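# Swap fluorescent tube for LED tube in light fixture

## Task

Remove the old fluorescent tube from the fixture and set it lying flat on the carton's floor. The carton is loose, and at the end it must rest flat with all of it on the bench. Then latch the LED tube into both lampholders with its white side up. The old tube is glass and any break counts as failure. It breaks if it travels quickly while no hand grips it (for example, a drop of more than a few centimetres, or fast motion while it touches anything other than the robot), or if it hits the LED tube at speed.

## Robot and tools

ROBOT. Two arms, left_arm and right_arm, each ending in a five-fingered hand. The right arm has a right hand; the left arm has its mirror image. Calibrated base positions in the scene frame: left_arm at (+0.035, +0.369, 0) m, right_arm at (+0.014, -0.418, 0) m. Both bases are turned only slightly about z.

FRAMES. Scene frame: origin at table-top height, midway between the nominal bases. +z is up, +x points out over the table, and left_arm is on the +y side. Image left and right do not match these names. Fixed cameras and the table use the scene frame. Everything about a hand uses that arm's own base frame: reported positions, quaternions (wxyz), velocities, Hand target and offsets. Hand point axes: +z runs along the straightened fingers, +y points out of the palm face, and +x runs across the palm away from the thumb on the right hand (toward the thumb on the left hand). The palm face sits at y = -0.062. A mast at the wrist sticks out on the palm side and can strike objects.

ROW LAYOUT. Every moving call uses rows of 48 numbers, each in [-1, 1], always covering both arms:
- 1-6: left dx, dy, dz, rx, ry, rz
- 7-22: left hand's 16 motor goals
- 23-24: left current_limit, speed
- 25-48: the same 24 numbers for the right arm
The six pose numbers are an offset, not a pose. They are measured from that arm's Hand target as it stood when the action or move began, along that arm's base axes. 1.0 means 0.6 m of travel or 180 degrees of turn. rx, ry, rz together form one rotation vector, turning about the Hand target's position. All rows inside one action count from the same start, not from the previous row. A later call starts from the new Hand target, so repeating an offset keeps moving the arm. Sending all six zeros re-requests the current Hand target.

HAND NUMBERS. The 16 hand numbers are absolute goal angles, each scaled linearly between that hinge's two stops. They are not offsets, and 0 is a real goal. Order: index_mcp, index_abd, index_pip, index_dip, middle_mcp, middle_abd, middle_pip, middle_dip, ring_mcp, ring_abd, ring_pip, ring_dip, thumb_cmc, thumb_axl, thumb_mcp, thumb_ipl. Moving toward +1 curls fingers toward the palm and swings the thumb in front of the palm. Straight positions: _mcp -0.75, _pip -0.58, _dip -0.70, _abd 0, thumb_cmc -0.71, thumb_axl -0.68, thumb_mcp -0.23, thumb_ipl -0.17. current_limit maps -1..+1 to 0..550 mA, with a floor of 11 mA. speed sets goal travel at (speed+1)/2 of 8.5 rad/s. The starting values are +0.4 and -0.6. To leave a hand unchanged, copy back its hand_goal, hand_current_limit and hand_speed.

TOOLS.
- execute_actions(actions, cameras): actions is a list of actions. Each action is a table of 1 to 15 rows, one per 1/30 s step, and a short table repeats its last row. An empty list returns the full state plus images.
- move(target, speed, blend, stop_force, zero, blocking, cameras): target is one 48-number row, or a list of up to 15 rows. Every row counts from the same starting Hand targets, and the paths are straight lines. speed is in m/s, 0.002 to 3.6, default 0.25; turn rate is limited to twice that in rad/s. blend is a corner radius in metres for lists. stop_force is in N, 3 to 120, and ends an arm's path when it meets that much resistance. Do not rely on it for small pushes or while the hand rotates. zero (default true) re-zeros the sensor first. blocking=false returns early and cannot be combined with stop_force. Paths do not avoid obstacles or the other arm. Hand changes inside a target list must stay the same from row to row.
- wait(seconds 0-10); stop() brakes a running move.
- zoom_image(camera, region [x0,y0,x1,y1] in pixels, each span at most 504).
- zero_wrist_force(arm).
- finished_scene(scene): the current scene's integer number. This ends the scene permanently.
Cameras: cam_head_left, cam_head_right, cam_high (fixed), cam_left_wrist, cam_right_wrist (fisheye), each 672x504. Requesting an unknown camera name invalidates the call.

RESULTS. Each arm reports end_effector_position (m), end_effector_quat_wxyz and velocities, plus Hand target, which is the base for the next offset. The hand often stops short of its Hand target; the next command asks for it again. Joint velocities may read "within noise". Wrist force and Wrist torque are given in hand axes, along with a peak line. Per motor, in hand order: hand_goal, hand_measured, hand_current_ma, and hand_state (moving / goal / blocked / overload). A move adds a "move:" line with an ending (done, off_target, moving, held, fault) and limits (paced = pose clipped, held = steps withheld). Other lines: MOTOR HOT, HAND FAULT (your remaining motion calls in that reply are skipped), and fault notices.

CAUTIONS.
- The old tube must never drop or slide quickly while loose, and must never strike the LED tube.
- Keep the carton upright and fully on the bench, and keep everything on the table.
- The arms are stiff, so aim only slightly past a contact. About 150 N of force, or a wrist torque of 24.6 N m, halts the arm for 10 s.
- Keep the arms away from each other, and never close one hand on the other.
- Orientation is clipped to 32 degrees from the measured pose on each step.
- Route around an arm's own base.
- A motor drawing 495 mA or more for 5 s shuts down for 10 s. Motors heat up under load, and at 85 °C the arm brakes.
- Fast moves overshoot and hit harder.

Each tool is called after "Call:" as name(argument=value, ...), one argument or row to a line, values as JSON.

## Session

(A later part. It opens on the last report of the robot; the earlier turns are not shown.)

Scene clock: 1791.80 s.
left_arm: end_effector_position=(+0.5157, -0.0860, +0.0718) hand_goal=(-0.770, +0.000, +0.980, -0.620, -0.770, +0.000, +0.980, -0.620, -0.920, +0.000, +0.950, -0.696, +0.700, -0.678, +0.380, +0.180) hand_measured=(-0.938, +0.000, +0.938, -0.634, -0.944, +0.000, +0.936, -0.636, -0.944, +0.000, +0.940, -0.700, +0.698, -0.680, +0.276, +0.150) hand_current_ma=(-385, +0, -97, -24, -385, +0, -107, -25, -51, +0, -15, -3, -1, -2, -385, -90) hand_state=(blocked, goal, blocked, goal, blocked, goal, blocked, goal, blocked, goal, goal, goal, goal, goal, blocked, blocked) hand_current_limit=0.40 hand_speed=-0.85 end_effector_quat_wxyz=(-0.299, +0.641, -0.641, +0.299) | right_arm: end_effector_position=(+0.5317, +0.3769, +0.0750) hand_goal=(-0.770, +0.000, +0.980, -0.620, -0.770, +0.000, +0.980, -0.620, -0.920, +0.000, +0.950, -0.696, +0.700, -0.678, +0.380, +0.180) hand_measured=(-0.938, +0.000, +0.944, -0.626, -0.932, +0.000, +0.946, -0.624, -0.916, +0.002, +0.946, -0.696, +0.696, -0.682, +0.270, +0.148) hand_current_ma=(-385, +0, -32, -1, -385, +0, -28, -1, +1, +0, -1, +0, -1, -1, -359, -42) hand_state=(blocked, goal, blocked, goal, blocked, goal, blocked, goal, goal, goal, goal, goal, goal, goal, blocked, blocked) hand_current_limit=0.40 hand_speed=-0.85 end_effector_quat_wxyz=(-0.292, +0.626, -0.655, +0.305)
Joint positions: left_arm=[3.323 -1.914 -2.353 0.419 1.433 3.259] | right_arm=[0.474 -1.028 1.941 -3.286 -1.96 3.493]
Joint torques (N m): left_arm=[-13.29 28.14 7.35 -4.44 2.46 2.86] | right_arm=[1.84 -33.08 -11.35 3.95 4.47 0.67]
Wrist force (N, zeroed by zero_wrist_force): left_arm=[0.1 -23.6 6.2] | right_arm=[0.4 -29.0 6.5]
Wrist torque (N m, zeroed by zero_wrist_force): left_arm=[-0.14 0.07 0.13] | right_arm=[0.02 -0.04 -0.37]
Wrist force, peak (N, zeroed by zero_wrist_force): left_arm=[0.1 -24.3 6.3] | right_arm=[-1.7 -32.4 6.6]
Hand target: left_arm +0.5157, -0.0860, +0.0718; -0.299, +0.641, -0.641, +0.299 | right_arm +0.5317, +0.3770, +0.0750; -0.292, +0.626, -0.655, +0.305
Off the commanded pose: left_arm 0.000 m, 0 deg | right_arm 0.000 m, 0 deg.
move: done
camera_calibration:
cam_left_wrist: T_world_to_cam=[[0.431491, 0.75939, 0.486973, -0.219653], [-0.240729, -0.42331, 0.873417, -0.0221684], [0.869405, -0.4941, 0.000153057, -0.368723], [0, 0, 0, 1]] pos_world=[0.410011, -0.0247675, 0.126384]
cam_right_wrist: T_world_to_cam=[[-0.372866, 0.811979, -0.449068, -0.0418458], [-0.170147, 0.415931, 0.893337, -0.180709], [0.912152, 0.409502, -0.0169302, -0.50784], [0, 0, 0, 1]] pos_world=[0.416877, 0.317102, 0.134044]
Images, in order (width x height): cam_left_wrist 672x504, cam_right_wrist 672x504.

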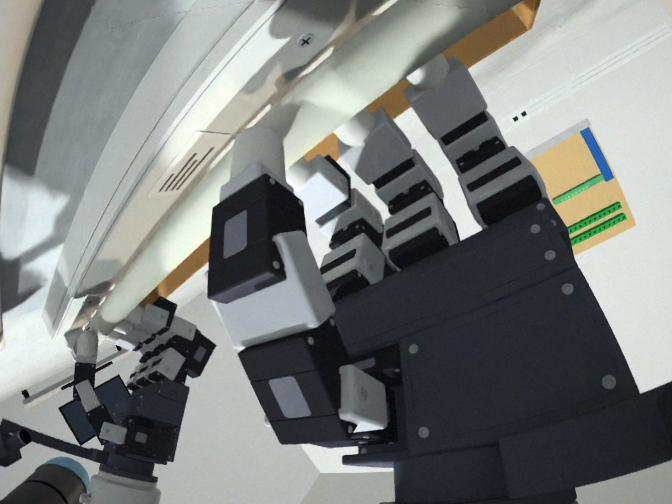

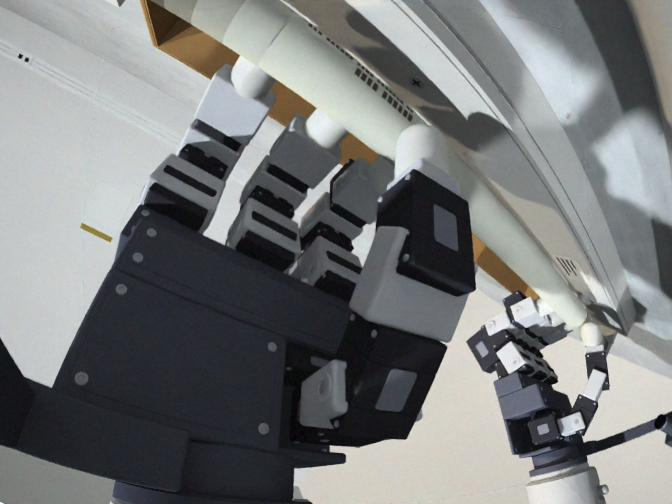

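Call:
move(
  target=[
    [-0.0005,0,0.001,0,0.0556,0,-0.72,0,0.98,-0.58,-0.72,0,0.98,-0.58,-0.95,0,0.95,-0.696,0.70,-0.678,0.44,0.22,0.75,-0.85, -0.0005,0,0.001,0.0025,0.0555,0,-0.72,0,0.98,-0.58,-0.72,0,0.98,-0.58,-0.92,0,0.95,-0.696,0.70,-0.678,0.44,0.22,0.75,-0.85],
    [0.0003,0,0.0042,0,0.1111,0,-0.72,0,0.98,-0.58,-0.72,0,0.98,-0.58,-0.95,0,0.95,-0.696,0.70,-0.678,0.44,0.22,0.75,-0.85, 0.0003,0,0.0042,0.005,0.111,0,-0.72,0,0.98,-0.58,-0.72,0,0.98,-0.58,-0.92,0,0.95,-0.696,0.70,-0.678,0.44,0.22,0.75,-0.85],
  ],
  speed=0.05,
  cameras=["cam_left_wrist","cam_right_wrist"],
)

Call:
zoom_image(
  camera="cam_right_wrist",
  region=[250, 0, 502, 189],
)

Scene clock: 1879.67 s.
left_arm: end_effector_position=(+0.5159, -0.0860, +0.0743) hand_goal=(-0.720, +0.000, +0.980, -0.580, -0.720, +0.000, +0.980, -0.580, -0.950, +0.000, +0.950, -0.696, +0.700, -0.678, +0.440, +0.220) hand_measured=(-0.946, +0.000, +0.920, -0.598, -0.952, +0.000, +0.918, -0.600, -0.954, +0.000, +0.940, -0.700, +0.698, -0.680, +0.278, +0.166) hand_current_ma=(-481, +0, -162, -32, -481, +0, -167, -34, -4, +0, -13, -3, -1, -2, -481, -211) hand_state=(blocked, goal, blocked, goal, blocked, goal, blocked, goal, goal, goal, goal, goal, goal, goal, blocked, blocked) hand_current_limit=0.75 hand_speed=-0.85 end_effector_quat_wxyz=(-0.183, +0.683, -0.683, +0.183) | right_arm: end_effector_position=(+0.5318, +0.3770, +0.0775) hand_goal=(-0.720, +0.000, +0.980, -0.580, -0.720, +0.000, +0.980, -0.580, -0.920, +0.000, +0.950, -0.696, +0.700, -0.678, +0.440, +0.220) hand_measured=(-0.952, +0.000, +0.928, -0.598, -0.948, +0.000, +0.930, -0.596, -0.932, +0.002, +0.944, -0.696, +0.696, -0.682, +0.278, +0.158) hand_current_ma=(-481, +0, -58, -9, -481, +0, -53, -7, -4, +0, -1, +0, -1, -1, -481, -135) hand_state=(blocked, goal, blocked, goal, blocked, goal, blocked, goal, goal, goal, goal, goal, goal, goal, blocked, blocked) hand_current_limit=0.75 hand_speed=-0.85 end_effector_quat_wxyz=(-0.179, +0.668, -0.698, +0.187)
Joint positions: left_arm=[3.291 -1.867 -2.156 -0.171 1.497 3.271] | right_arm=[0.407 -1.058 1.783 -2.774 -1.791 3.539]
Joint torques (N m): left_arm=[-14.31 17.93 13.22 -3.05 2.5 2.8] | right_arm=[1.56 -29.6 -19.81 2.71 4.63 1.03]
Wrist force (N, zeroed by zero_wrist_force): left_arm=[0.0 -20.6 8.5] | right_arm=[1.3 -24.1 7.6]
Wrist torque (N m, zeroed by zero_wrist_force): left_arm=[-0.16 0.03 0.04] | right_arm=[-0.17 -0.11 -0.43]
Wrist force, peak (N, zeroed by zero_wrist_force): left_arm=[0.1 -27.5 7.5] | right_arm=[0.3 -36.6 7.3]
Hand target: left_arm +0.5159, -0.0860, +0.0743; -0.183, +0.683, -0.683, +0.183 | right_arm +0.5318, +0.3770, +0.0775; -0.179, +0.668, -0.698, +0.187
Off the commanded pose: left_arm 0.000 m, 0 deg | right_arm 0.000 m, 0 deg.
move: done
camera_calibration:
cam_left_wrist: T_world_to_cam=[[0.571979, 0.759404, 0.310074, -0.280251], [0.0724561, -0.423314, 0.903081, -0.188103], [0.817062, -0.494077, -0.29715, -0.319717], [0, 0, 0, 1]] pos_world=[0.435156, -0.0247674, 0.161767]
cam_right_wrist: T_world_to_cam=[[-0.50167, 0.817751, -0.282155, 0.0127689], [0.146455, 0.401749, 0.903963, -0.346804], [0.852572, 0.412168, -0.321309, -0.45371], [0, 0, 0, 1]] pos_world=[0.444018, 0.315891, 0.17132]
Images, in order (width x height): cam_left_wrist 672x504, cam_right_wrist 672x504.

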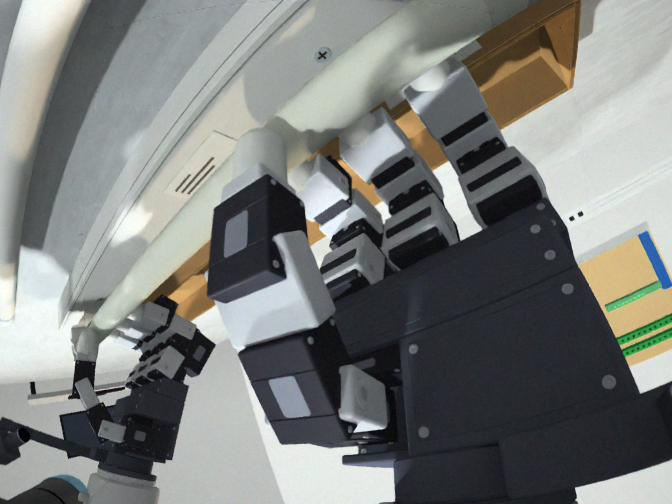

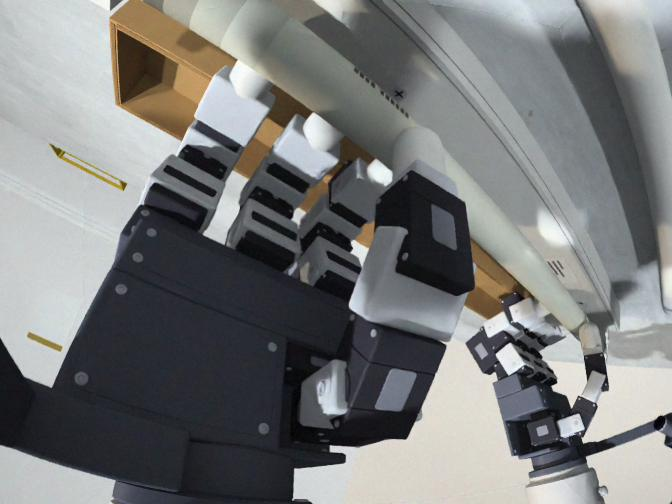

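Scaled by 2.000 from the camera's 672x504 image, which has a finer 960x720 frame.

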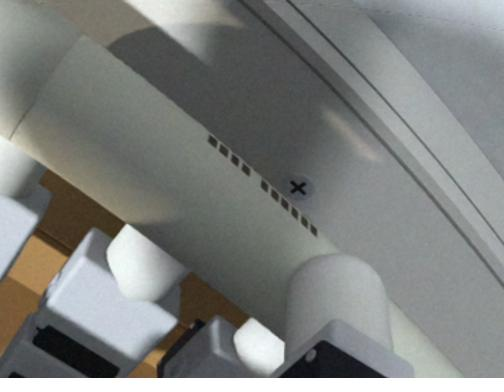

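Call:
move(
  target=[-0.0024,0,-0.0067,0,-0.1111,0,-0.72,0,0.98,-0.58,-0.72,0,0.98,-0.58,-0.98,0,0.942,-0.696,0.70,-0.678,0.44,0.22,0.75,-0.85, -0.0024,0,-0.0067,-0.005,-0.111,0,-0.72,0,0.98,-0.58,-0.72,0,0.98,-0.58,-0.95,0,0.942,-0.696,0.70,-0.678,0.44,0.22,0.75,-0.85],
  speed=0.05,
  cameras=["cam_right_wrist"],
)

Call:
zoom_image(
  camera="cam_right_wrist",
  region=[250, 0, 502, 189],
)

Call:
move(
  target=[0,0,-0.0071,0,-0.1111,0,-0.72,0,0.98,-0.58,-0.72,0,0.98,-0.58,-0.98,0,0.942,-0.696,0.70,-0.678,0.44,0.22,0.75,-0.85, 0,0,-0.0071,-0.005,-0.111,0,-0.72,0,0.98,-0.58,-0.72,0,0.98,-0.58,-0.95,0,0.942,-0.696,0.70,-0.678,0.44,0.22,0.75,-0.85],
  speed=0.05,
  cameras=["cam_left_wrist","cam_right_wrist"],
)

Call:
zoom_image(
  camera="cam_right_wrist",
  region=[250, 0, 502, 189],
)

Scene clock: 1906.97 s.
left_arm: end_effector_position=(+0.5145, -0.0860, +0.0703) hand_goal=(-0.720, +0.000, +0.980, -0.580, -0.720, +0.000, +0.980, -0.580, -0.980, +0.000, +0.942, -0.696, +0.700, -0.678, +0.440, +0.220) hand_measured=(-0.924, +0.000, +0.900, -0.618, -0.928, +0.000, +0.896, -0.620, -0.968, +0.000, +0.940, -0.700, +0.698, -0.678, +0.278, +0.192) hand_current_ma=(-481, +0, -233, -86, -481, +0, -254, -93, +17, +0, -1, -3, -1, +0, -481, -88) hand_state=(blocked, goal, blocked, blocked, blocked, goal, blocked, blocked, goal, goal, goal, goal, goal, goal, blocked, blocked) hand_current_limit=0.75 hand_speed=-0.85 end_effector_quat_wxyz=(-0.299, +0.641, -0.641, +0.298) | right_arm: end_effector_position=(+0.5304, +0.3769, +0.0735) hand_goal=(-0.720, +0.000, +0.980, -0.580, -0.720, +0.000, +0.980, -0.580, -0.950, +0.000, +0.942, -0.696, +0.700, -0.678, +0.440, +0.220) hand_measured=(-0.928, +0.000, +0.910, -0.622, -0.926, +0.000, +0.914, -0.618, -0.940, +0.002, +0.942, -0.696, +0.696, -0.680, +0.278, +0.188) hand_current_ma=(-481, +0, -102, -39, -481, +0, -89, -36, +4, +0, +0, +0, +0, +0, -481, -42) hand_state=(blocked, goal, blocked, blocked, blocked, goal, blocked, blocked, goal, goal, goal, goal, goal, goal, blocked, blocked) hand_current_limit=0.75 hand_speed=-0.85 end_effector_quat_wxyz=(-0.292, +0.626, -0.655, +0.305)
Joint positions: left_arm=[3.323 -1.917 -2.357 0.425 1.432 3.259] | right_arm=[0.475 -1.027 1.944 -3.29 -1.961 3.494]
Joint torques (N m): left_arm=[10.4 15.86 4.46 5.13 -2.52 -2.39] | right_arm=[5.71 -22.73 -2.86 -2.16 -2.24 -1.25]
Wrist force (N, zeroed by zero_wrist_force): left_arm=[-1.4 -2.5 -5.3] | right_arm=[1.9 -10.6 -12.3]
Wrist torque (N m, zeroed by zero_wrist_force): left_arm=[-0.07 0.07 -0.03] | right_arm=[-0.27 -0.01 -0.08]
Wrist force, peak (N, zeroed by zero_wrist_force): left_arm=[-0.1 -20.9 8.5] | right_arm=[1.3 -24.1 7.7]
Hand target: left_arm +0.5145, -0.0860, +0.0703; -0.299, +0.641, -0.641, +0.299 | right_arm +0.5304, +0.3770, +0.0735; -0.292, +0.626, -0.655, +0.305
Off the commanded pose: left_arm 0.000 m, 0 deg | right_arm 0.000 m, 0 deg.
move: done
camera_calibration:
cam_right_wrist: T_world_to_cam=[[-0.373008, 0.811969, -0.448967, -0.0428728], [-0.169861, 0.415951, 0.893382, -0.179794], [0.912147, 0.409501, -0.017231, -0.506727], [0, 0, 0, 1]] pos_world=[0.415677, 0.317102, 0.132645]
Images, in order (width x height): cam_right_wrist 672x504.

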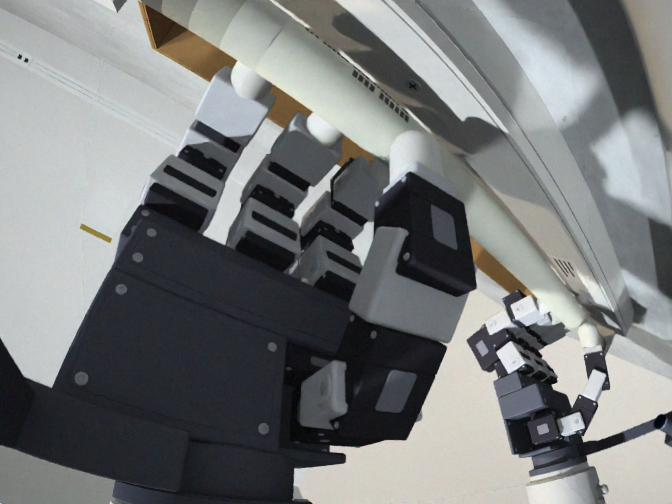

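Scaled by 2.000 from the camera's 672x504 image, which has a finer 960x720 frame.

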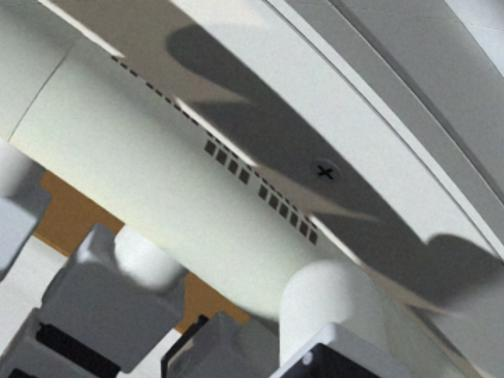

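Scene clock: 1911.03 s.
left_arm: end_effector_position=(+0.5145, -0.0860, +0.0660) hand_goal=(-0.720, +0.000, +0.980, -0.580, -0.720, +0.000, +0.980, -0.580, -0.980, +0.000, +0.942, -0.696, +0.700, -0.678, +0.440, +0.220) hand_measured=(-0.874, +0.000, +0.858, -0.644, -0.872, +0.000, +0.848, -0.648, -0.968, +0.000, +0.940, -0.700, +0.700, -0.676, +0.276, +0.236) hand_current_ma=(-481, +0, -418, -175, -481, +0, -460, -188, +17, +0, -1, -3, +0, +3, -481, +38) hand_state=(blocked, goal, blocked, blocked, blocked, goal, blocked, blocked, goal, goal, goal, goal, goal, goal, blocked, goal) hand_current_limit=0.75 hand_speed=-0.85 end_effector_quat_wxyz=(-0.405, +0.579, -0.579, +0.405) | right_arm: end_effector_position=(+0.5304, +0.3769, +0.0692) hand_goal=(-0.720, +0.000, +0.980, -0.580, -0.720, +0.000, +0.980, -0.580, -0.950, +0.000, +0.942, -0.696, +0.700, -0.678, +0.440, +0.220) hand_measured=(-0.878, +0.000, +0.870, -0.652, -0.880, +0.000, +0.878, -0.648, -0.940, +0.002, +0.942, -0.696, +0.698, -0.678, +0.268, +0.246) hand_current_ma=(-474, +0, -222, -105, -480, +0, -194, -97, +4, +0, +0, +0, +0, +0, -481, +28) hand_state=(blocked, goal, blocked, blocked, blocked, goal, blocked, blocked, goal, goal, goal, goal, goal, goal, blocked, blocked) hand_current_limit=0.75 hand_speed=-0.85 end_effector_quat_wxyz=(-0.396, +0.566, -0.592, +0.414)
Joint positions: left_arm=[3.361 -2.138 -2.465 1.103 1.365 3.218] | right_arm=[0.543 -0.879 2.002 -3.851 -2.119 3.366]
Joint torques (N m): left_arm=[12.19 18.7 4.66 5.47 -2.38 -2.52] | right_arm=[-1.42 -26.57 -26.04 -2.46 -2.96 -1.1]
Wrist force (N, zeroed by zero_wrist_force): left_arm=[-0.7 2.6 -15.6] | right_arm=[2.5 -5.8 -25.1]
Wrist torque (N m, zeroed by zero_wrist_force): left_arm=[-0.18 0.10 -0.07] | right_arm=[-0.24 0.03 -0.01]
Wrist force, peak (N, zeroed by zero_wrist_force): left_arm=[-0.6 2.9 -15.8] | right_arm=[2.8 -6.0 -25.2]
Hand target: left_arm +0.5145, -0.0860, +0.0660; -0.405, +0.579, -0.579, +0.405 | right_arm +0.5304, +0.3770, +0.0692; -0.396, +0.566, -0.592, +0.415
Off the commanded pose: left_arm 0.000 m, 0 deg | right_arm 0.000 m, 0 deg.
move: done
camera_calibration:
cam_left_wrist: T_world_to_cam=[[0.239162, 0.759411, 0.605059, -0.125151], [-0.524611, -0.4233, 0.738648, 0.137452], [0.817059, -0.494077, 0.297158, -0.360252], [0, 0, 0, 1]] pos_world=[0.396387, -0.0247674, 0.0812465]
cam_right_wrist: T_world_to_cam=[[-0.194977, 0.803914, -0.561878, -0.128393], [-0.463718, 0.429243, 0.775059, -0.0169599], [0.864262, 0.411672, 0.289097, -0.503334], [0, 0, 0, 1]] pos_world=[0.402114, 0.317705, 0.0865162]
Images, in order (width x height): cam_left_wrist 672x504, cam_right_wrist 672x504.

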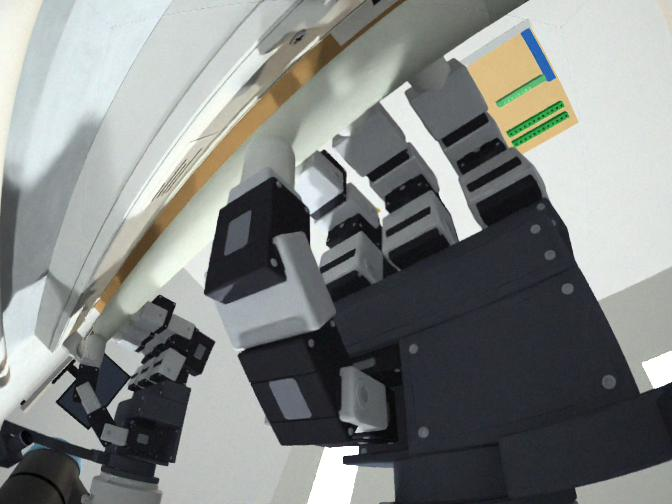

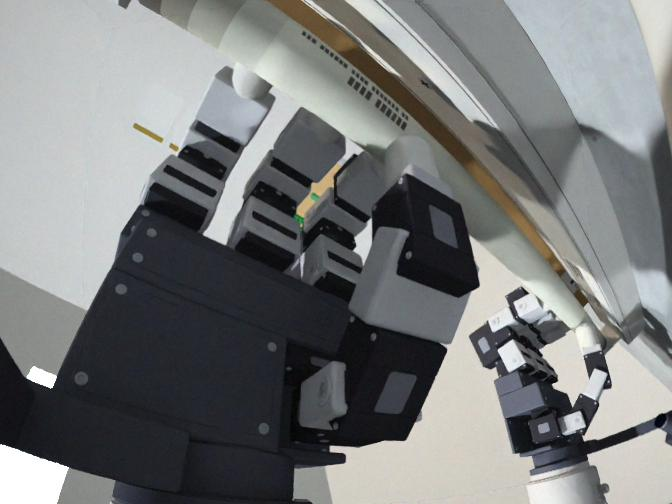

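Scaled by 2.000 from the camera's 672x504 image, which has a finer 960x720 frame.

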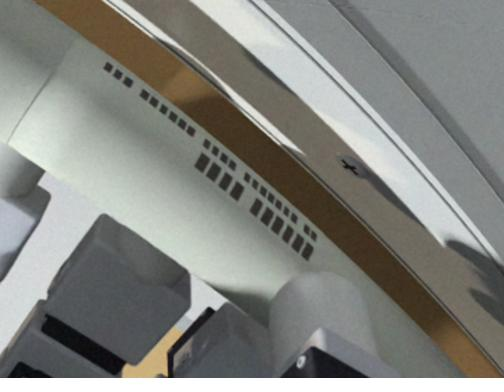

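Call:
move(
  target=[0,0,0,0,0,0,-0.98,0,0.72,-0.696,-0.98,0,0.72,-0.696,-0.98,0,0.70,-0.696,0.70,-0.678,0.10,0.21,0.4,-0.7, 0,0,0,0,0,0,-0.98,0,0.72,-0.696,-0.98,0,0.72,-0.696,-0.98,0,0.70,-0.696,0.70,-0.678,0.10,0.21,0.4,-0.7],
  speed=0.05,
)

Call:
move(
  target=[-0.0217,0,-0.0135,0,0,0,-0.98,0,0.72,-0.696,-0.98,0,0.72,-0.696,-0.98,0,0.70,-0.696,0.70,-0.678,0.10,0.21,0.4,-0.7, -0.0223,0,-0.0155,0,0,0,-0.98,0,0.72,-0.696,-0.98,0,0.72,-0.696,-0.98,0,0.70,-0.696,0.70,-0.678,0.10,0.21,0.4,-0.7],
  speed=0.05,
  stop_force=8,
  cameras=["cam_left_wrist","cam_right_wrist"],
)

Scene clock: 2094.87 s.
left_arm: end_effector_position=(+0.5145, -0.0860, +0.0660) hand_goal=(-0.980, +0.000, +0.720, -0.696, -0.980, +0.000, +0.720, -0.696, -0.980, +0.000, +0.700, -0.696, +0.700, -0.678, +0.100, +0.210) hand_measured=(-0.964, +0.000, +0.724, -0.696, -0.964, +0.000, +0.722, -0.696, -0.968, +0.000, +0.704, -0.700, +0.700, -0.676, +0.100, +0.212) hand_current_ma=(+30, +0, +3, +1, +30, +0, +3, +0, +17, +0, +3, -3, +1, +2, +1, +1) hand_state=(goal, goal, goal, goal, goal, goal, goal, goal, goal, goal, goal, goal, goal, goal, goal, goal) hand_current_limit=0.40 hand_speed=-0.70 end_effector_quat_wxyz=(-0.405, +0.579, -0.579, +0.405) | right_arm: end_effector_position=(+0.5304, +0.3770, +0.0692) hand_goal=(-0.980, +0.000, +0.720, -0.696, -0.980, +0.000, +0.720, -0.696, -0.980, +0.000, +0.700, -0.696, +0.700, -0.678, +0.100, +0.210) hand_measured=(-0.964, +0.000, +0.722, -0.696, -0.962, +0.000, +0.722, -0.694, -0.962, +0.002, +0.704, -0.696, +0.700, -0.678, +0.100, +0.212) hand_current_ma=(+9, +0, +0, +0, +9, +0, +0, +0, +10, +0, +0, +0, +0, +0, +0, +0) hand_state=(goal, goal, goal, goal, goal, goal, goal, goal, goal, goal, goal, goal, goal, goal, goal, goal) hand_current_limit=0.40 hand_speed=-0.70 end_effector_quat_wxyz=(-0.396, +0.566, -0.592, +0.414)
Joint positions: left_arm=[3.362 -2.138 -2.465 1.103 1.365 3.218] | right_arm=[0.543 -0.879 2.002 -3.851 -2.119 3.366]
Joint torques (N m): left_arm=[7.75 20.94 3.4 0.29 0.07 -1.19] | right_arm=[-5.98 -43.03 -12.39 -3.64 -1.92 -1.25]
Wrist force (N, zeroed by zero_wrist_force): left_arm=[-0.1 0.0 0.0] | right_arm=[-0.1 0.0 0.1]
Wrist torque (N m, zeroed by zero_wrist_force): left_arm=[-0.01 0.02 -0.01] | right_arm=[-0.02 0.03 0.00]
Wrist force, peak (N, zeroed by zero_wrist_force): left_arm=[-0.5 -10.2 -21.8] | right_arm=[1.4 -15.7 -30.4]
Hand target: left_arm +0.5145, -0.0860, +0.0660; -0.405, +0.579, -0.579, +0.405 | right_arm +0.5304, +0.3770, +0.0692; -0.396, +0.566, -0.592, +0.415
Off the commanded pose: left_arm 0.000 m, 0 deg | right_arm 0.000 m, 0 deg.
move: done

Scene clock: 2096.40 s.
left_arm: end_effector_position=(+0.5014, -0.0860, +0.0579) hand_goal=(-0.980, +0.000, +0.720, -0.696, -0.980, +0.000, +0.720, -0.696, -0.980, +0.000, +0.700, -0.696, +0.700, -0.678, +0.100, +0.210) hand_measured=(-0.964, +0.000, +0.722, -0.696, -0.964, +0.000, +0.722, -0.696, -0.968, +0.000, +0.704, -0.700, +0.700, -0.676, +0.100, +0.212) hand_current_ma=(+30, +0, +3, +1, +29, +0, +3, +0, +17, +0, +3, -3, +1, +2, +1, +1) hand_state=(goal, goal, goal, goal, goal, goal, goal, goal, goal, goal, goal, goal, goal, goal, goal, goal) hand_current_limit=0.40 hand_speed=-0.70 end_effector_quat_wxyz=(-0.405, +0.579, -0.579, +0.405) | right_arm: end_effector_position=(+0.5170, +0.3770, +0.0599) hand_goal=(-0.980, +0.000, +0.720, -0.696, -0.980, +0.000, +0.720, -0.696, -0.980, +0.000, +0.700, -0.696, +0.700, -0.678, +0.100, +0.210) hand_measured=(-0.964, +0.000, +0.722, -0.696, -0.964, +0.000, +0.722, -0.694, -0.962, +0.002, +0.704, -0.696, +0.700, -0.678, +0.100, +0.212) hand_current_ma=(+9, +0, +0, +0, +9, +0, +0, +0, +10, +0, +0, +0, +0, +0, +0, +0) hand_state=(goal, goal, goal, goal, goal, goal, goal, goal, goal, goal, goal, goal, goal, goal, goal, goal) hand_current_limit=0.40 hand_speed=-0.70 end_effector_quat_wxyz=(-0.396, +0.566, -0.592, +0.415)
Joint positions: left_arm=[3.371 -2.164 -2.498 1.162 1.356 3.221] | right_arm=[0.558 -0.868 2.028 -3.885 -2.132 3.373]
Joint torques (N m): left_arm=[10.39 19.37 -3.49 5.06 -2.44 2.52] | right_arm=[6.47 -32.25 -1.86 -3.88 -2.78 1.22]
Wrist force (N, zeroed by zero_wrist_force): left_arm=[-0.3 0.1 0.1] | right_arm=[-0.1 0.0 0.3]
Wrist torque (N m, zeroed by zero_wrist_force): left_arm=[0.00 0.05 -0.17] | right_arm=[-0.04 0.02 -0.20]
Wrist force, peak (N, zeroed by zero_wrist_force): left_arm=[-0.2 0.4 -0.1] | right_arm=[-0.2 -0.5 0.5]
Hand target: left_arm +0.5014, -0.0860, +0.0579; -0.405, +0.579, -0.579, +0.405 | right_arm +0.5170, +0.3770, +0.0599; -0.396, +0.566, -0.592, +0.415
Off the commanded pose: left_arm 0.000 m, 0 deg | right_arm 0.000 m, 0 deg.
move: done
camera_calibration:
cam_left_wrist: T_world_to_cam=[[0.239076, 0.759382, 0.605129, -0.117054], [-0.52474, -0.42332, 0.738544, 0.136746], [0.817001, -0.494104, 0.297273, -0.34718], [0, 0, 0, 1]] pos_world=[0.383388, -0.0247674, 0.0730469]
cam_right_wrist: T_world_to_cam=[[-0.194835, 0.80392, -0.561918, -0.136265], [-0.463871, 0.429255, 0.774961, -0.015856], [0.864212, 0.411647, 0.289281, -0.489137], [0, 0, 0, 1]] pos_world=[0.388814, 0.317705, 0.0772158]
Images, in order (width x height): cam_left_wrist 672x504, cam_right_wrist 672x504.

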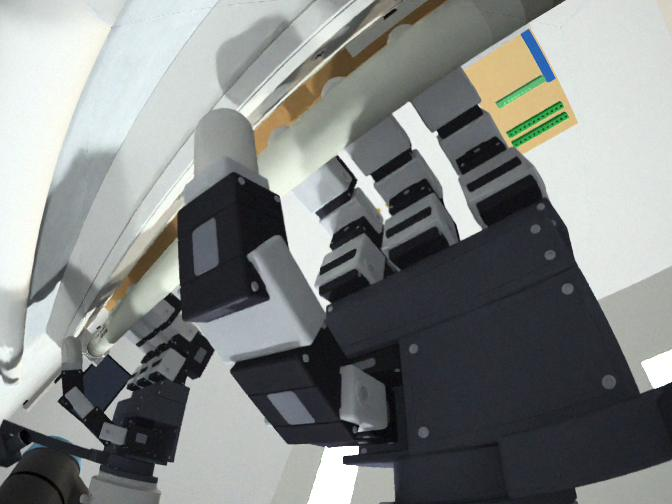

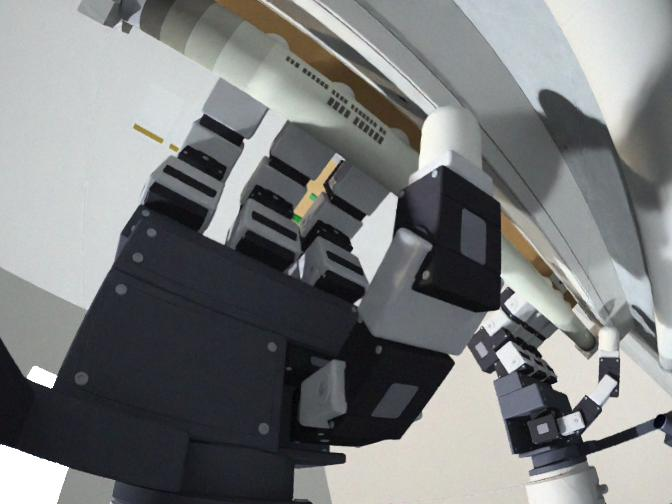

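Call:
execute_actions(
  actions=[],
)

Scene clock: 2145.90 s.
left_arm: end_effector_position=(+0.5014, -0.0860, +0.0579) hand_goal=(-0.980, +0.000, +0.720, -0.696, -0.980, +0.000, +0.720, -0.696, -0.980, +0.000, +0.700, -0.696, +0.700, -0.678, +0.100, +0.210) hand_measured=(-0.964, +0.000, +0.722, -0.696, -0.964, +0.000, +0.722, -0.696, -0.968, +0.000, +0.704, -0.700, +0.700, -0.676, +0.100, +0.212) hand_current_ma=(+30, +0, +3, +1, +29, +0, +3, +0, +17, +0, +3, -3, +1, +2, +1, +1) hand_state=(goal, goal, goal, goal, goal, goal, goal, goal, goal, goal, goal, goal, goal, goal, goal, goal) hand_current_limit=0.40 hand_speed=-0.70 end_effector_quat_wxyz=(-0.405, +0.579, -0.579, +0.405) | right_arm: end_effector_position=(+0.5170, +0.3770, +0.0599) hand_goal=(-0.980, +0.000, +0.720, -0.696, -0.980, +0.000, +0.720, -0.696, -0.980, +0.000, +0.700, -0.696, +0.700, -0.678, +0.100, +0.210) hand_measured=(-0.964, +0.000, +0.722, -0.696, -0.964, +0.000, +0.722, -0.694, -0.962, +0.002, +0.704, -0.696, +0.700, -0.678, +0.100, +0.212) hand_current_ma=(+9, +0, +0, +0, +9, +0, +0, +0, +10, +0, +0, +0, +0, +0, +0, +0) hand_state=(goal, goal, goal, goal, goal, goal, goal, goal, goal, goal, goal, goal, goal, goal, goal, goal) hand_current_limit=0.40 hand_speed=-0.70 end_effector_quat_wxyz=(-0.396, +0.566, -0.592, +0.415)
Joint positions: left_arm=[3.371 -2.164 -2.498 1.162 1.356 3.221] | right_arm=[0.558 -0.868 2.028 -3.885 -2.132 3.373]
Joint velocities: within noise
Joint torques (N m): left_arm=[11.27 18.89 -4.02 5.25 -2.37 2.46] | right_arm=[6.41 -32.41 -0.93 -3.58 -2.76 1.19]
Wrist force (N, zeroed by zero_wrist_force): left_arm=[-0.2 0.2 0.1] | right_arm=[-0.2 -0.1 0.1]
Wrist torque (N m, zeroed by zero_wrist_force): left_arm=[0.00 0.04 -0.16] | right_arm=[-0.04 0.04 -0.21]
Wrist force, peak (N, zeroed by zero_wrist_force): left_arm=[-0.4 0.2 0.1] | right_arm=[-0.3 -0.3 0.3]
Hand target: left_arm +0.5014, -0.0860, +0.0579; -0.405, +0.579, -0.579, +0.405 | right_arm +0.5170, +0.3770, +0.0599; -0.396, +0.566, -0.592, +0.415
Off the commanded pose: left_arm 0.000 m, 0 deg | right_arm 0.000 m, 0 deg.
camera_calibration:
cam_left_wrist: T_world_to_cam=[[0.239076, 0.759382, 0.605129, -0.117054], [-0.52474, -0.42332, 0.738544, 0.136746], [0.817001, -0.494104, 0.297273, -0.34718], [0, 0, 0, 1]] pos_world=[0.383388, -0.0247674, 0.0730469]
cam_right_wrist: T_world_to_cam=[[-0.194835, 0.80392, -0.561918, -0.136265], [-0.463871, 0.429255, 0.774961, -0.015856], [0.864212, 0.411647, 0.289281, -0.489137], [0, 0, 0, 1]] pos_world=[0.388814, 0.317705, 0.0772158]

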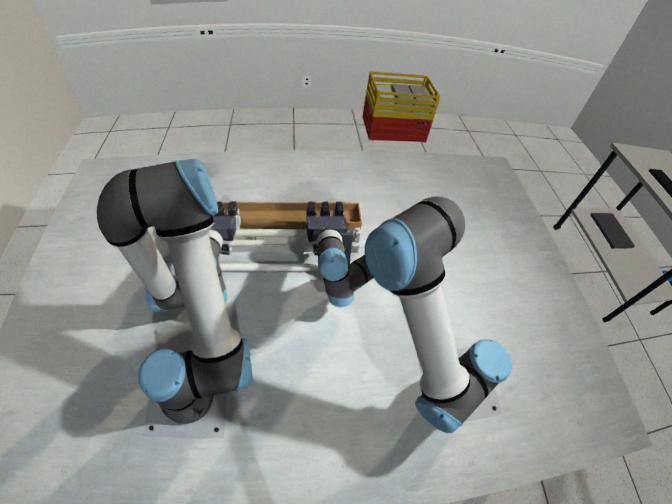

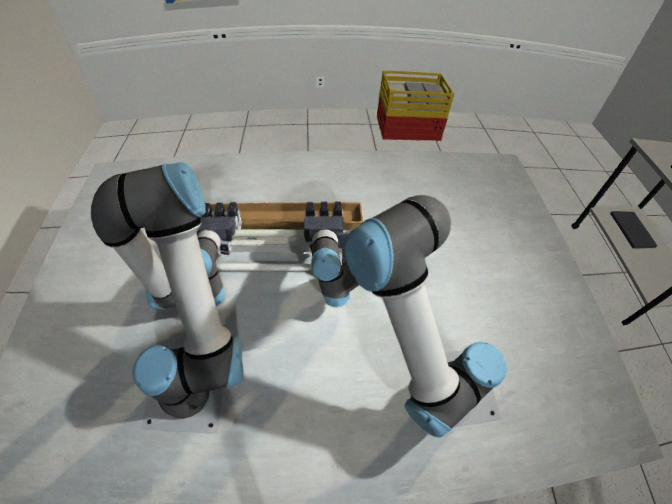

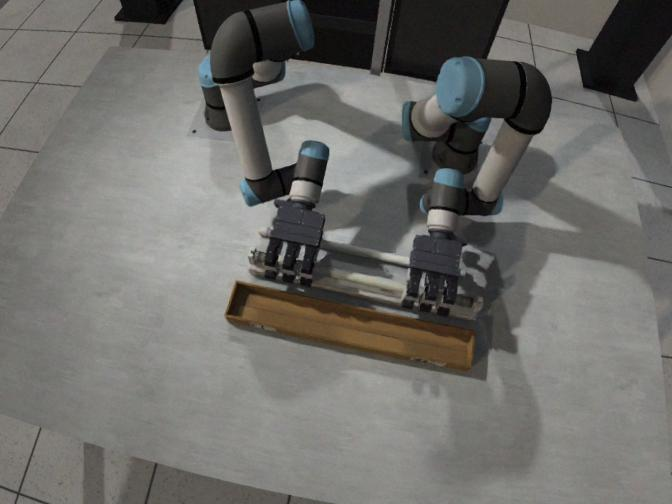

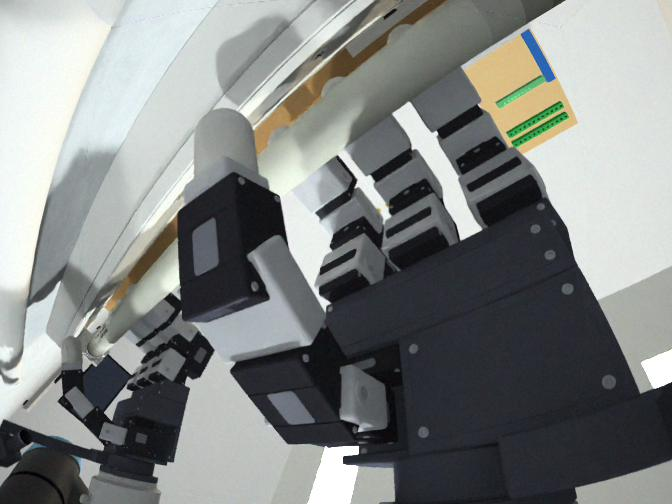

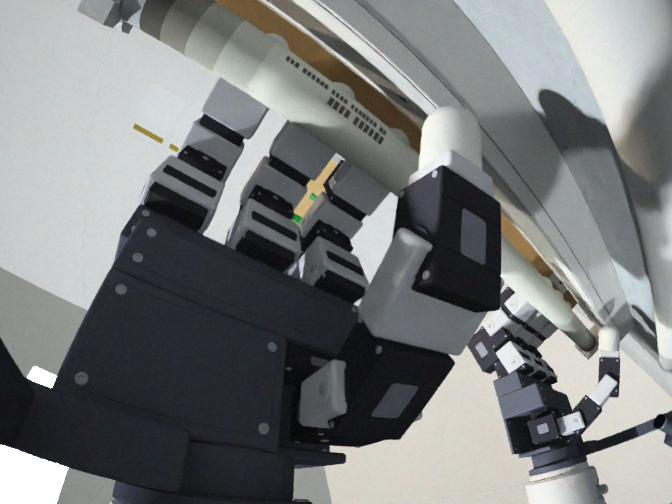

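Call:
move(
  target=[
    [0,0,0,0,0,0,-0.87,0,0.86,-0.6,-0.87,0,0.86,-0.6,-0.98,0,0.72,-0.696,0.70,-0.678,0.42,0.27,0.2,-0.85,0,0,0,0,0,0,-0.87,0,0.86,-0.6,-0.87,0,0.86,-0.6,-0.98,0,0.72,-0.696,0.70,-0.678,0.42,0.27,0.2,-0.85],
  ],
  cameras=["cam_left_wrist","cam_right_wrist"],
)

Scene clock: 2180.47 s.
left_arm: end_effector_position=(+0.5014, -0.0860, +0.0579) hand_goal=(-0.870, +0.000, +0.860, -0.600, -0.870, +0.000, +0.860, -0.600, -0.980, +0.000, +0.720, -0.696, +0.700, -0.678, +0.420, +0.270) hand_measured=(-0.920, +0.000, +0.776, -0.634, -0.924, +0.000, +0.770, -0.636, -0.968, +0.000, +0.718, -0.700, +0.700, -0.676, +0.412, +0.266) hand_current_ma=(-136, +0, -254, -74, -149, +0, -279, -82, +17, +0, -2, -3, +1, +1, -13, -5) hand_state=(blocked, goal, blocked, blocked, blocked, goal, blocked, blocked, goal, goal, goal, goal, goal, goal, goal, goal) hand_current_limit=0.20 hand_speed=-0.85 end_effector_quat_wxyz=(-0.405, +0.579, -0.579, +0.405) | right_arm: end_effector_position=(+0.5170, +0.3769, +0.0599) hand_goal=(-0.870, +0.000, +0.860, -0.600, -0.870, +0.000, +0.860, -0.600, -0.980, +0.000, +0.720, -0.696, +0.700, -0.678, +0.420, +0.270) hand_measured=(-0.920, +0.000, +0.778, -0.636, -0.916, +0.000, +0.784, -0.632, -0.962, +0.002, +0.718, -0.696, +0.700, -0.678, +0.412, +0.266) hand_current_ma=(-61, +0, -131, -30, -53, +0, -118, -26, +10, +0, +0, +0, +0, +0, -3, -1) hand_state=(blocked, goal, blocked, blocked, blocked, goal, blocked, blocked, goal, goal, goal, goal, goal, goal, goal, goal) hand_current_limit=0.20 hand_speed=-0.85 end_effector_quat_wxyz=(-0.396, +0.566, -0.592, +0.415)
Joint positions: left_arm=[3.371 -2.164 -2.498 1.162 1.356 3.221] | right_arm=[0.558 -0.868 2.028 -3.885 -2.132 3.373]
Joint torques (N m): left_arm=[9.33 20.11 -3.71 4.67 -2.38 2.46] | right_arm=[6.08 -33.38 -1.64 -2.65 -1.37 0.8]
Wrist force (N, zeroed by zero_wrist_force): left_arm=[-0.1 -1.8 7.2] | right_arm=[-0.5 -1.8 7.6]
Wrist torque (N m, zeroed by zero_wrist_force): left_arm=[-0.18 0.04 -0.14] | right_arm=[-0.20 0.01 -0.23]
Wrist force, peak (N, zeroed by zero_wrist_force): left_arm=[-0.1 -1.8 7.2] | right_arm=[-0.7 -1.7 7.9]
Hand target: left_arm +0.5014, -0.0860, +0.0579; -0.405, +0.579, -0.579, +0.405 | right_arm +0.5170, +0.3770, +0.0599; -0.396, +0.566, -0.592, +0.415
Off the commanded pose: left_arm 0.000 m, 0 deg | right_arm 0.000 m, 0 deg.
move: done
camera_calibration:
cam_left_wrist: T_world_to_cam=[[0.239076, 0.759382, 0.605129, -0.117054], [-0.52474, -0.42332, 0.738544, 0.136746], [0.817001, -0.494104, 0.297273, -0.34718], [0, 0, 0, 1]] pos_world=[0.383388, -0.0247674, 0.0730469]
cam_right_wrist: T_world_to_cam=[[-0.194835, 0.80392, -0.561918, -0.136265], [-0.463871, 0.429255, 0.774961, -0.015856], [0.864212, 0.411647, 0.289281, -0.489137], [0, 0, 0, 1]] pos_world=[0.388814, 0.317705, 0.0772158]
Images, in order (width x height): cam_left_wrist 672x504, cam_right_wrist 672x504.

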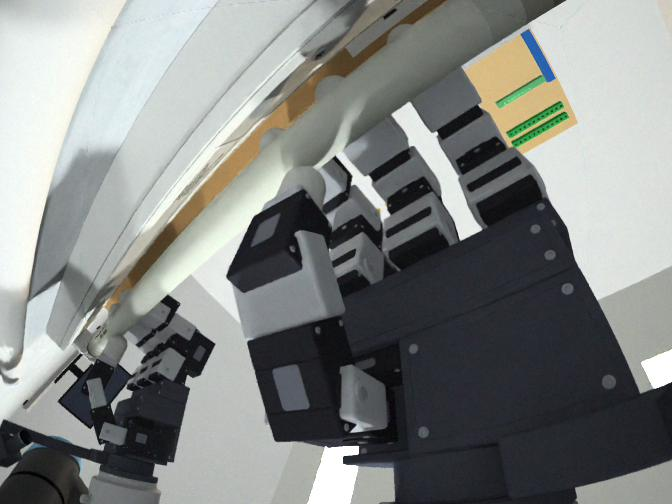

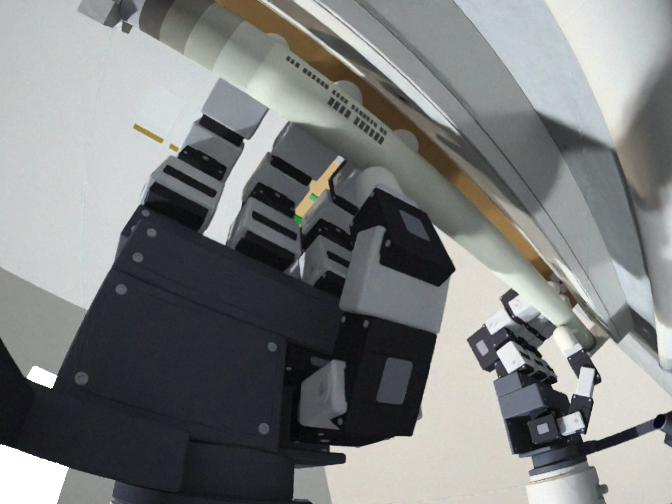

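Call:
move(
  target=[
    [0,0,0,0,0,0,-0.87,0,0.90,-0.6,-0.87,0,0.90,-0.6,-0.98,0,0.72,-0.696,0.70,-0.678,0.50,0.30,0.3,-0.85,0,0,0,0,0,0,-0.87,0,0.90,-0.6,-0.87,0,0.90,-0.6,-0.98,0,0.72,-0.696,0.70,-0.678,0.50,0.30,0.3,-0.85],
  ],
)

Call:
move(
  target=[
    [0,0,0,0,0,0,-0.87,0,0.98,-0.5,-0.87,0,0.98,-0.5,-0.98,0,0.72,-0.696,0.70,-0.678,0.56,0.34,0.5,-0.85,0,0,0,0,0,0,-0.87,0,0.98,-0.5,-0.87,0,0.98,-0.5,-0.98,0,0.72,-0.696,0.70,-0.678,0.56,0.34,0.5,-0.85],
  ],
  cameras=["cam_right_wrist"],
)

Scene clock: 2203.10 s.
left_arm: end_effector_position=(+0.5014, -0.0860, +0.0579) hand_goal=(-0.870, +0.000, +0.900, -0.600, -0.870, +0.000, +0.900, -0.600, -0.980, +0.000, +0.720, -0.696, +0.700, -0.678, +0.500, +0.300) hand_measured=(-0.920, +0.000, +0.778, -0.634, -0.924, +0.000, +0.770, -0.636, -0.968, +0.000, +0.718, -0.700, +0.700, -0.676, +0.492, +0.296) hand_current_ma=(-136, +0, -358, -74, -149, +0, -357, -82, +17, +0, -2, -3, +1, +1, -15, -5) hand_state=(blocked, goal, blocked, blocked, blocked, goal, blocked, blocked, goal, goal, goal, goal, goal, goal, goal, goal) hand_current_limit=0.30 hand_speed=-0.85 end_effector_quat_wxyz=(-0.405, +0.579, -0.579, +0.405) | right_arm: end_effector_position=(+0.5170, +0.3770, +0.0599) hand_goal=(-0.870, +0.000, +0.900, -0.600, -0.870, +0.000, +0.900, -0.600, -0.980, +0.000, +0.720, -0.696, +0.700, -0.678, +0.500, +0.300) hand_measured=(-0.920, +0.000, +0.782, -0.636, -0.916, +0.000, +0.788, -0.632, -0.962, +0.002, +0.718, -0.696, +0.700, -0.678, +0.492, +0.296) hand_current_ma=(-61, +0, -250, -30, -54, +0, -233, -26, +10, +0, +0, +0, +0, +0, -4, -1) hand_state=(blocked, goal, blocked, blocked, blocked, goal, blocked, blocked, goal, goal, goal, goal, goal, goal, goal, goal) hand_current_limit=0.30 hand_speed=-0.85 end_effector_quat_wxyz=(-0.396, +0.566, -0.592, +0.415)
Joint positions: left_arm=[3.371 -2.164 -2.498 1.162 1.356 3.221] | right_arm=[0.558 -0.868 2.028 -3.885 -2.132 3.373]
Joint torques (N m): left_arm=[3.84 21.85 -3.97 3.27 -2.39 2.41] | right_arm=[6.75 -36.56 -2.4 -1.57 1.49 0.3]
Wrist force (N, zeroed by zero_wrist_force): left_arm=[0.1 -2.8 7.8] | right_arm=[-0.9 -1.6 10.2]
Wrist torque (N m, zeroed by zero_wrist_force): left_arm=[-0.19 0.01 -0.12] | right_arm=[-0.20 0.02 -0.24]
Wrist force, peak (N, zeroed by zero_wrist_force): left_arm=[0.0 -2.7 8.0] | right_arm=[-1.0 -1.7 10.6]
Hand target: left_arm +0.5014, -0.0860, +0.0579; -0.405, +0.579, -0.579, +0.405 | right_arm +0.5170, +0.3770, +0.0599; -0.396, +0.566, -0.592, +0.415
Off the commanded pose: left_arm 0.000 m, 0 deg | right_arm 0.000 m, 0 deg.
move: done

Scene clock: 2203.60 s.
left_arm: end_effector_position=(+0.5014, -0.0860, +0.0579) hand_goal=(-0.870, +0.000, +0.980, -0.500, -0.870, +0.000, +0.980, -0.500, -0.980, +0.000, +0.720, -0.696, +0.700, -0.678, +0.560, +0.340) hand_measured=(-0.928, +0.000, +0.778, -0.600, -0.932, +0.000, +0.772, -0.600, -0.968, +0.000, +0.718, -0.700, +0.700, -0.676, +0.552, +0.336) hand_current_ma=(-165, +0, -413, -321, -177, +0, -412, -324, +17, +0, -2, -3, +1, +1, -16, -5) hand_state=(blocked, goal, blocked, blocked, blocked, goal, blocked, blocked, goal, goal, goal, goal, goal, goal, goal, goal) hand_current_limit=0.50 hand_speed=-0.85 end_effector_quat_wxyz=(-0.405, +0.579, -0.579, +0.405) | right_arm: end_effector_position=(+0.5170, +0.3769, +0.0599) hand_goal=(-0.870, +0.000, +0.980, -0.500, -0.870, +0.000, +0.980, -0.500, -0.980, +0.000, +0.720, -0.696, +0.700, -0.678, +0.560, +0.340) hand_measured=(-0.930, +0.000, +0.794, -0.616, -0.928, +0.000, +0.800, -0.618, -0.962, +0.002, +0.718, -0.696, +0.700, -0.678, +0.552, +0.336) hand_current_ma=(-87, +0, -413, -253, -81, +0, -413, -259, +10, +0, +0, +0, +0, +0, -4, -1) hand_state=(blocked, goal, blocked, blocked, blocked, goal, blocked, blocked, goal, goal, goal, goal, goal, goal, goal, goal) hand_current_limit=0.50 hand_speed=-0.85 end_effector_quat_wxyz=(-0.396, +0.566, -0.592, +0.414)
Joint positions: left_arm=[3.371 -2.164 -2.498 1.162 1.356 3.221] | right_arm=[0.558 -0.868 2.028 -3.885 -2.132 3.373]
Joint torques (N m): left_arm=[3.17 22.39 -3.65 3.06 -2.34 2.54] | right_arm=[6.83 -37.95 -1.98 -3.4 1.56 0.1]
Wrist force (N, zeroed by zero_wrist_force): left_arm=[0.5 2.9 15.8] | right_arm=[-1.7 3.3 16.6]
Wrist torque (N m, zeroed by zero_wrist_force): left_arm=[-0.27 0.01 -0.14] | right_arm=[-0.37 0.01 -0.23]
Wrist force, peak (N, zeroed by zero_wrist_force): left_arm=[0.3 3.0 15.8] | right_arm=[-1.7 3.2 16.9]
Hand target: left_arm +0.5014, -0.0860, +0.0579; -0.405, +0.579, -0.579, +0.405 | right_arm +0.5170, +0.3770, +0.0599; -0.396, +0.566, -0.592, +0.415
Off the commanded pose: left_arm 0.000 m, 0 deg | right_arm 0.000 m, 0 deg.
move: done
camera_calibration:
cam_right_wrist: T_world_to_cam=[[-0.19492, 0.803929, -0.561876, -0.136295], [-0.463789, 0.429225, 0.775026, -0.0158062], [0.864237, 0.41166, 0.289189, -0.489115], [0, 0, 0, 1]] pos_world=[0.388814, 0.317705, 0.077116]
Images, in order (width x height): cam_right_wrist 672x504.

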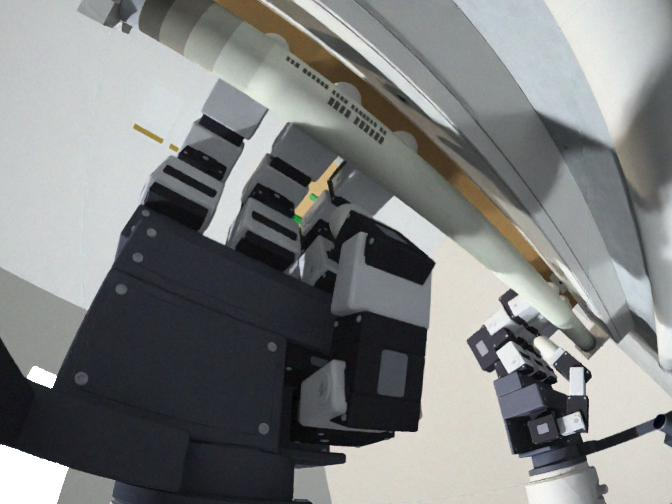

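Call:
move(
  target=[
    [0,0,0,0,0,0,-0.92,0,0.78,-0.65,-0.92,0,0.78,-0.65,-0.98,0,0.72,-0.696,0.70,-0.678,0.15,0.21,0.2,-0.8,0,0,0,0,0,0,-0.92,0,0.78,-0.65,-0.92,0,0.78,-0.65,-0.98,0,0.72,-0.696,0.70,-0.678,0.15,0.21,0.2,-0.8],
  ],
)

Call:
move(
  target=[
    [0.00783,0,-0.00283,0,0,0,-0.92,0,0.80,-0.65,-0.92,0,0.80,-0.65,-0.98,0,0.72,-0.696,0.70,-0.678,0.25,0.28,0.2,-0.8,0.00783,0,-0.00283,0,0,0,-0.92,0,0.80,-0.65,-0.92,0,0.80,-0.65,-0.98,0,0.72,-0.696,0.70,-0.678,0.25,0.28,0.2,-0.8],
  ],
  speed=0.03,
)

Call:
move(
  target=[
    [0,0,0,0,0,0,-0.88,0,0.92,-0.55,-0.88,0,0.92,-0.55,-0.98,0,0.72,-0.696,0.70,-0.678,0.33,0.34,0.3,-0.85,0,0,0,0,0,0,-0.88,0,0.92,-0.55,-0.88,0,0.92,-0.55,-0.98,0,0.72,-0.696,0.70,-0.678,0.33,0.34,0.3,-0.85],
  ],
  cameras=["cam_right_wrist"],
)

Scene clock: 2260.13 s.
left_arm: end_effector_position=(+0.5014, -0.0860, +0.0579) hand_goal=(-0.920, +0.000, +0.780, -0.650, -0.920, +0.000, +0.780, -0.650, -0.980, +0.000, +0.720, -0.696, +0.700, -0.678, +0.150, +0.210) hand_measured=(-0.918, +0.000, +0.770, -0.650, -0.922, +0.000, +0.764, -0.652, -0.968, +0.000, +0.718, -0.700, +0.700, -0.676, +0.150, +0.212) hand_current_ma=(+2, +0, -14, +0, -2, +0, -26, -1, +17, +0, -2, -3, +1, +1, +0, +1) hand_state=(goal, goal, goal, goal, goal, goal, goal, goal, goal, goal, goal, goal, goal, goal, goal, goal) hand_current_limit=0.20 hand_speed=-0.80 end_effector_quat_wxyz=(-0.405, +0.579, -0.579, +0.405) | right_arm: end_effector_position=(+0.5170, +0.3770, +0.0599) hand_goal=(-0.920, +0.000, +0.780, -0.650, -0.920, +0.000, +0.780, -0.650, -0.980, +0.000, +0.720, -0.696, +0.700, -0.678, +0.150, +0.210) hand_measured=(-0.922, +0.000, +0.776, -0.652, -0.916, +0.000, +0.780, -0.652, -0.962, +0.002, +0.718, -0.696, +0.700, -0.678, +0.150, +0.212) hand_current_ma=(+0, +0, +0, +0, +1, +0, +0, +0, +10, +0, +0, +0, +0, +0, +0, +0) hand_state=(goal, goal, goal, goal, goal, goal, goal, goal, goal, goal, goal, goal, goal, goal, goal, goal) hand_current_limit=0.20 hand_speed=-0.80 end_effector_quat_wxyz=(-0.396, +0.566, -0.592, +0.415)
Joint positions: left_arm=[3.371 -2.164 -2.498 1.162 1.356 3.221] | right_arm=[0.558 -0.868 2.028 -3.885 -2.132 3.373]
Joint torques (N m): left_arm=[-3.24 25 -3.41 4.74 -2.27 1.9] | right_arm=[4.64 -35.11 -10.35 -1.01 1.51 -0.54]
Wrist force (N, zeroed by zero_wrist_force): left_arm=[-0.2 0.2 1.2] | right_arm=[0.0 -0.3 0.8]
Wrist torque (N m, zeroed by zero_wrist_force): left_arm=[-0.04 0.03 -0.14] | right_arm=[-0.05 0.02 -0.20]
Wrist force, peak (N, zeroed by zero_wrist_force): left_arm=[0.3 2.9 16.0] | right_arm=[-1.6 3.4 16.9]
Hand target: left_arm +0.5014, -0.0860, +0.0579; -0.405, +0.579, -0.579, +0.405 | right_arm +0.5170, +0.3770, +0.0599; -0.396, +0.566, -0.592, +0.415
Off the commanded pose: left_arm 0.000 m, 0 deg | right_arm 0.000 m, 0 deg.
move: done

Scene clock: 2260.93 s.
left_arm: end_effector_position=(+0.5060, -0.0860, +0.0563) hand_goal=(-0.920, +0.000, +0.800, -0.650, -0.920, +0.000, +0.800, -0.650, -0.980, +0.000, +0.720, -0.696, +0.700, -0.678, +0.250, +0.280) hand_measured=(-0.916, +0.000, +0.796, -0.652, -0.916, +0.000, +0.796, -0.652, -0.968, +0.000, +0.718, -0.700, +0.700, -0.676, +0.244, +0.276) hand_current_ma=(+5, +0, -3, -2, +5, +0, -3, -2, +17, +0, -2, -3, +1, +1, -10, -5) hand_state=(goal, goal, goal, goal, goal, goal, goal, goal, goal, goal, goal, goal, goal, goal, goal, goal) hand_current_limit=0.20 hand_speed=-0.80 end_effector_quat_wxyz=(-0.405, +0.579, -0.579, +0.405) | right_arm: end_effector_position=(+0.5216, +0.3769, +0.0583) hand_goal=(-0.920, +0.000, +0.800, -0.650, -0.920, +0.000, +0.800, -0.650, -0.980, +0.000, +0.720, -0.696, +0.700, -0.678, +0.250, +0.280) hand_measured=(-0.916, +0.000, +0.798, -0.652, -0.916, +0.000, +0.798, -0.652, -0.962, +0.002, +0.718, -0.696, +0.700, -0.678, +0.244, +0.276) hand_current_ma=(+1, +0, +0, +0, +1, +0, +0, +0, +10, +0, +0, +0, +0, +0, -2, -1) hand_state=(goal, goal, goal, goal, goal, goal, goal, goal, goal, goal, goal, goal, goal, goal, goal, goal) hand_current_limit=0.20 hand_speed=-0.80 end_effector_quat_wxyz=(-0.396, +0.566, -0.592, +0.415)
Joint positions: left_arm=[3.368 -2.172 -2.485 1.157 1.359 3.22] | right_arm=[0.553 -0.861 2.018 -3.884 -2.128 3.37]
Joint torques (N m): left_arm=[-11.31 19.68 11.57 0.31 1.72 -2.49] | right_arm=[-6.6 -32.99 -23.4 -1.04 2.15 -1.12]
Wrist force (N, zeroed by zero_wrist_force): left_arm=[0.0 0.1 0.0] | right_arm=[-0.1 -0.1 0.3]
Wrist torque (N m, zeroed by zero_wrist_force): left_arm=[0.00 0.01 -0.07] | right_arm=[-0.06 0.02 0.00]
Wrist force, peak (N, zeroed by zero_wrist_force): left_arm=[-0.1 -0.1 2.2] | right_arm=[-0.1 -0.8 1.9]
Hand target: left_arm +0.5061, -0.0860, +0.0562; -0.405, +0.579, -0.579, +0.405 | right_arm +0.5217, +0.3770, +0.0582; -0.396, +0.566, -0.592, +0.415
Off the commanded pose: left_arm 0.000 m, 0 deg | right_arm 0.000 m, 0 deg.
move: done

Scene clock: 2261.43 s.
left_arm: end_effector_position=(+0.5061, -0.0860, +0.0562) hand_goal=(-0.880, +0.000, +0.920, -0.550, -0.880, +0.000, +0.920, -0.550, -0.980, +0.000, +0.720, -0.696, +0.700, -0.678, +0.330, +0.340) hand_measured=(-0.908, +0.000, +0.812, -0.602, -0.912, +0.000, +0.806, -0.606, -0.968, +0.000, +0.718, -0.700, +0.700, -0.676, +0.298, +0.328) hand_current_ma=(-62, +0, -355, -133, -74, +0, -357, -142, +17, +0, -2, -3, +1, +1, -92, -26) hand_state=(blocked, goal, blocked, blocked, blocked, goal, blocked, blocked, goal, goal, goal, goal, goal, goal, blocked, goal) hand_current_limit=0.30 hand_speed=-0.85 end_effector_quat_wxyz=(-0.405, +0.579, -0.579, +0.405) | right_arm: end_effector_position=(+0.5217, +0.3769, +0.0582) hand_goal=(-0.880, +0.000, +0.920, -0.550, -0.880, +0.000, +0.920, -0.550, -0.980, +0.000, +0.720, -0.696, +0.700, -0.678, +0.330, +0.340) hand_measured=(-0.910, +0.000, +0.818, -0.606, -0.906, +0.000, +0.824, -0.604, -0.962, +0.002, +0.718, -0.696, +0.700, -0.678, +0.288, +0.322) hand_current_ma=(-24, +0, -196, -68, -20, +0, -179, -66, +10, +0, +0, +0, +0, +0, -66, -15) hand_state=(blocked, goal, blocked, blocked, blocked, goal, blocked, blocked, goal, goal, goal, goal, goal, goal, blocked, goal) hand_current_limit=0.30 hand_speed=-0.85 end_effector_quat_wxyz=(-0.396, +0.566, -0.592, +0.414)
Joint positions: left_arm=[3.368 -2.172 -2.484 1.157 1.359 3.22] | right_arm=[0.552 -0.86 2.018 -3.884 -2.128 3.37]
Joint torques (N m): left_arm=[-12.58 20.99 9.17 1.53 1.9 -2.43] | right_arm=[-4.69 -37.33 -21.91 -3.07 2.08 -1.34]
Wrist force (N, zeroed by zero_wrist_force): left_arm=[0.2 1.9 6.7] | right_arm=[-0.9 3.1 6.9]
Wrist torque (N m, zeroed by zero_wrist_force): left_arm=[-0.08 0.03 -0.06] | right_arm=[-0.16 0.03 -0.02]
Wrist force, peak (N, zeroed by zero_wrist_force): left_arm=[0.3 -0.8 7.2] | right_arm=[-0.8 3.3 7.1]
Hand target: left_arm +0.5061, -0.0860, +0.0562; -0.405, +0.579, -0.579, +0.405 | right_arm +0.5217, +0.3770, +0.0582; -0.396, +0.566, -0.592, +0.415
Off the commanded pose: left_arm 0.000 m, 0 deg | right_arm 0.000 m, 0 deg.
move: done
camera_calibration:
cam_right_wrist: T_world_to_cam=[[-0.19492, 0.803929, -0.561876, -0.136334], [-0.463789, 0.429225, 0.775026, -0.0123089], [0.864237, 0.41166, 0.289189, -0.492685], [0, 0, 0, 1]] pos_world=[0.393514, 0.317705, 0.075416]
Images, in order (width x height): cam_right_wrist 672x504.

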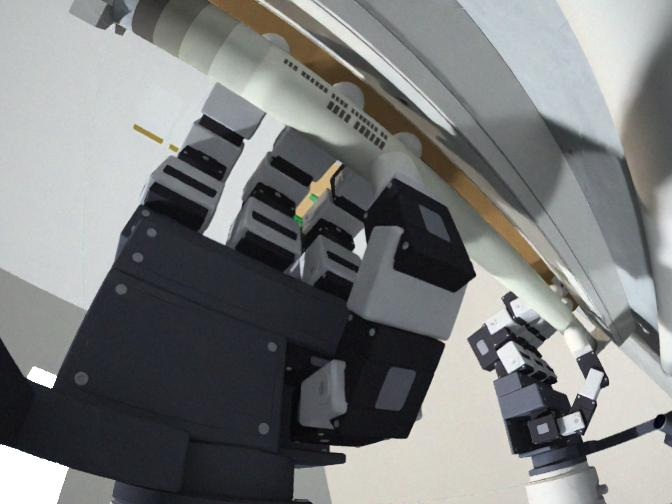

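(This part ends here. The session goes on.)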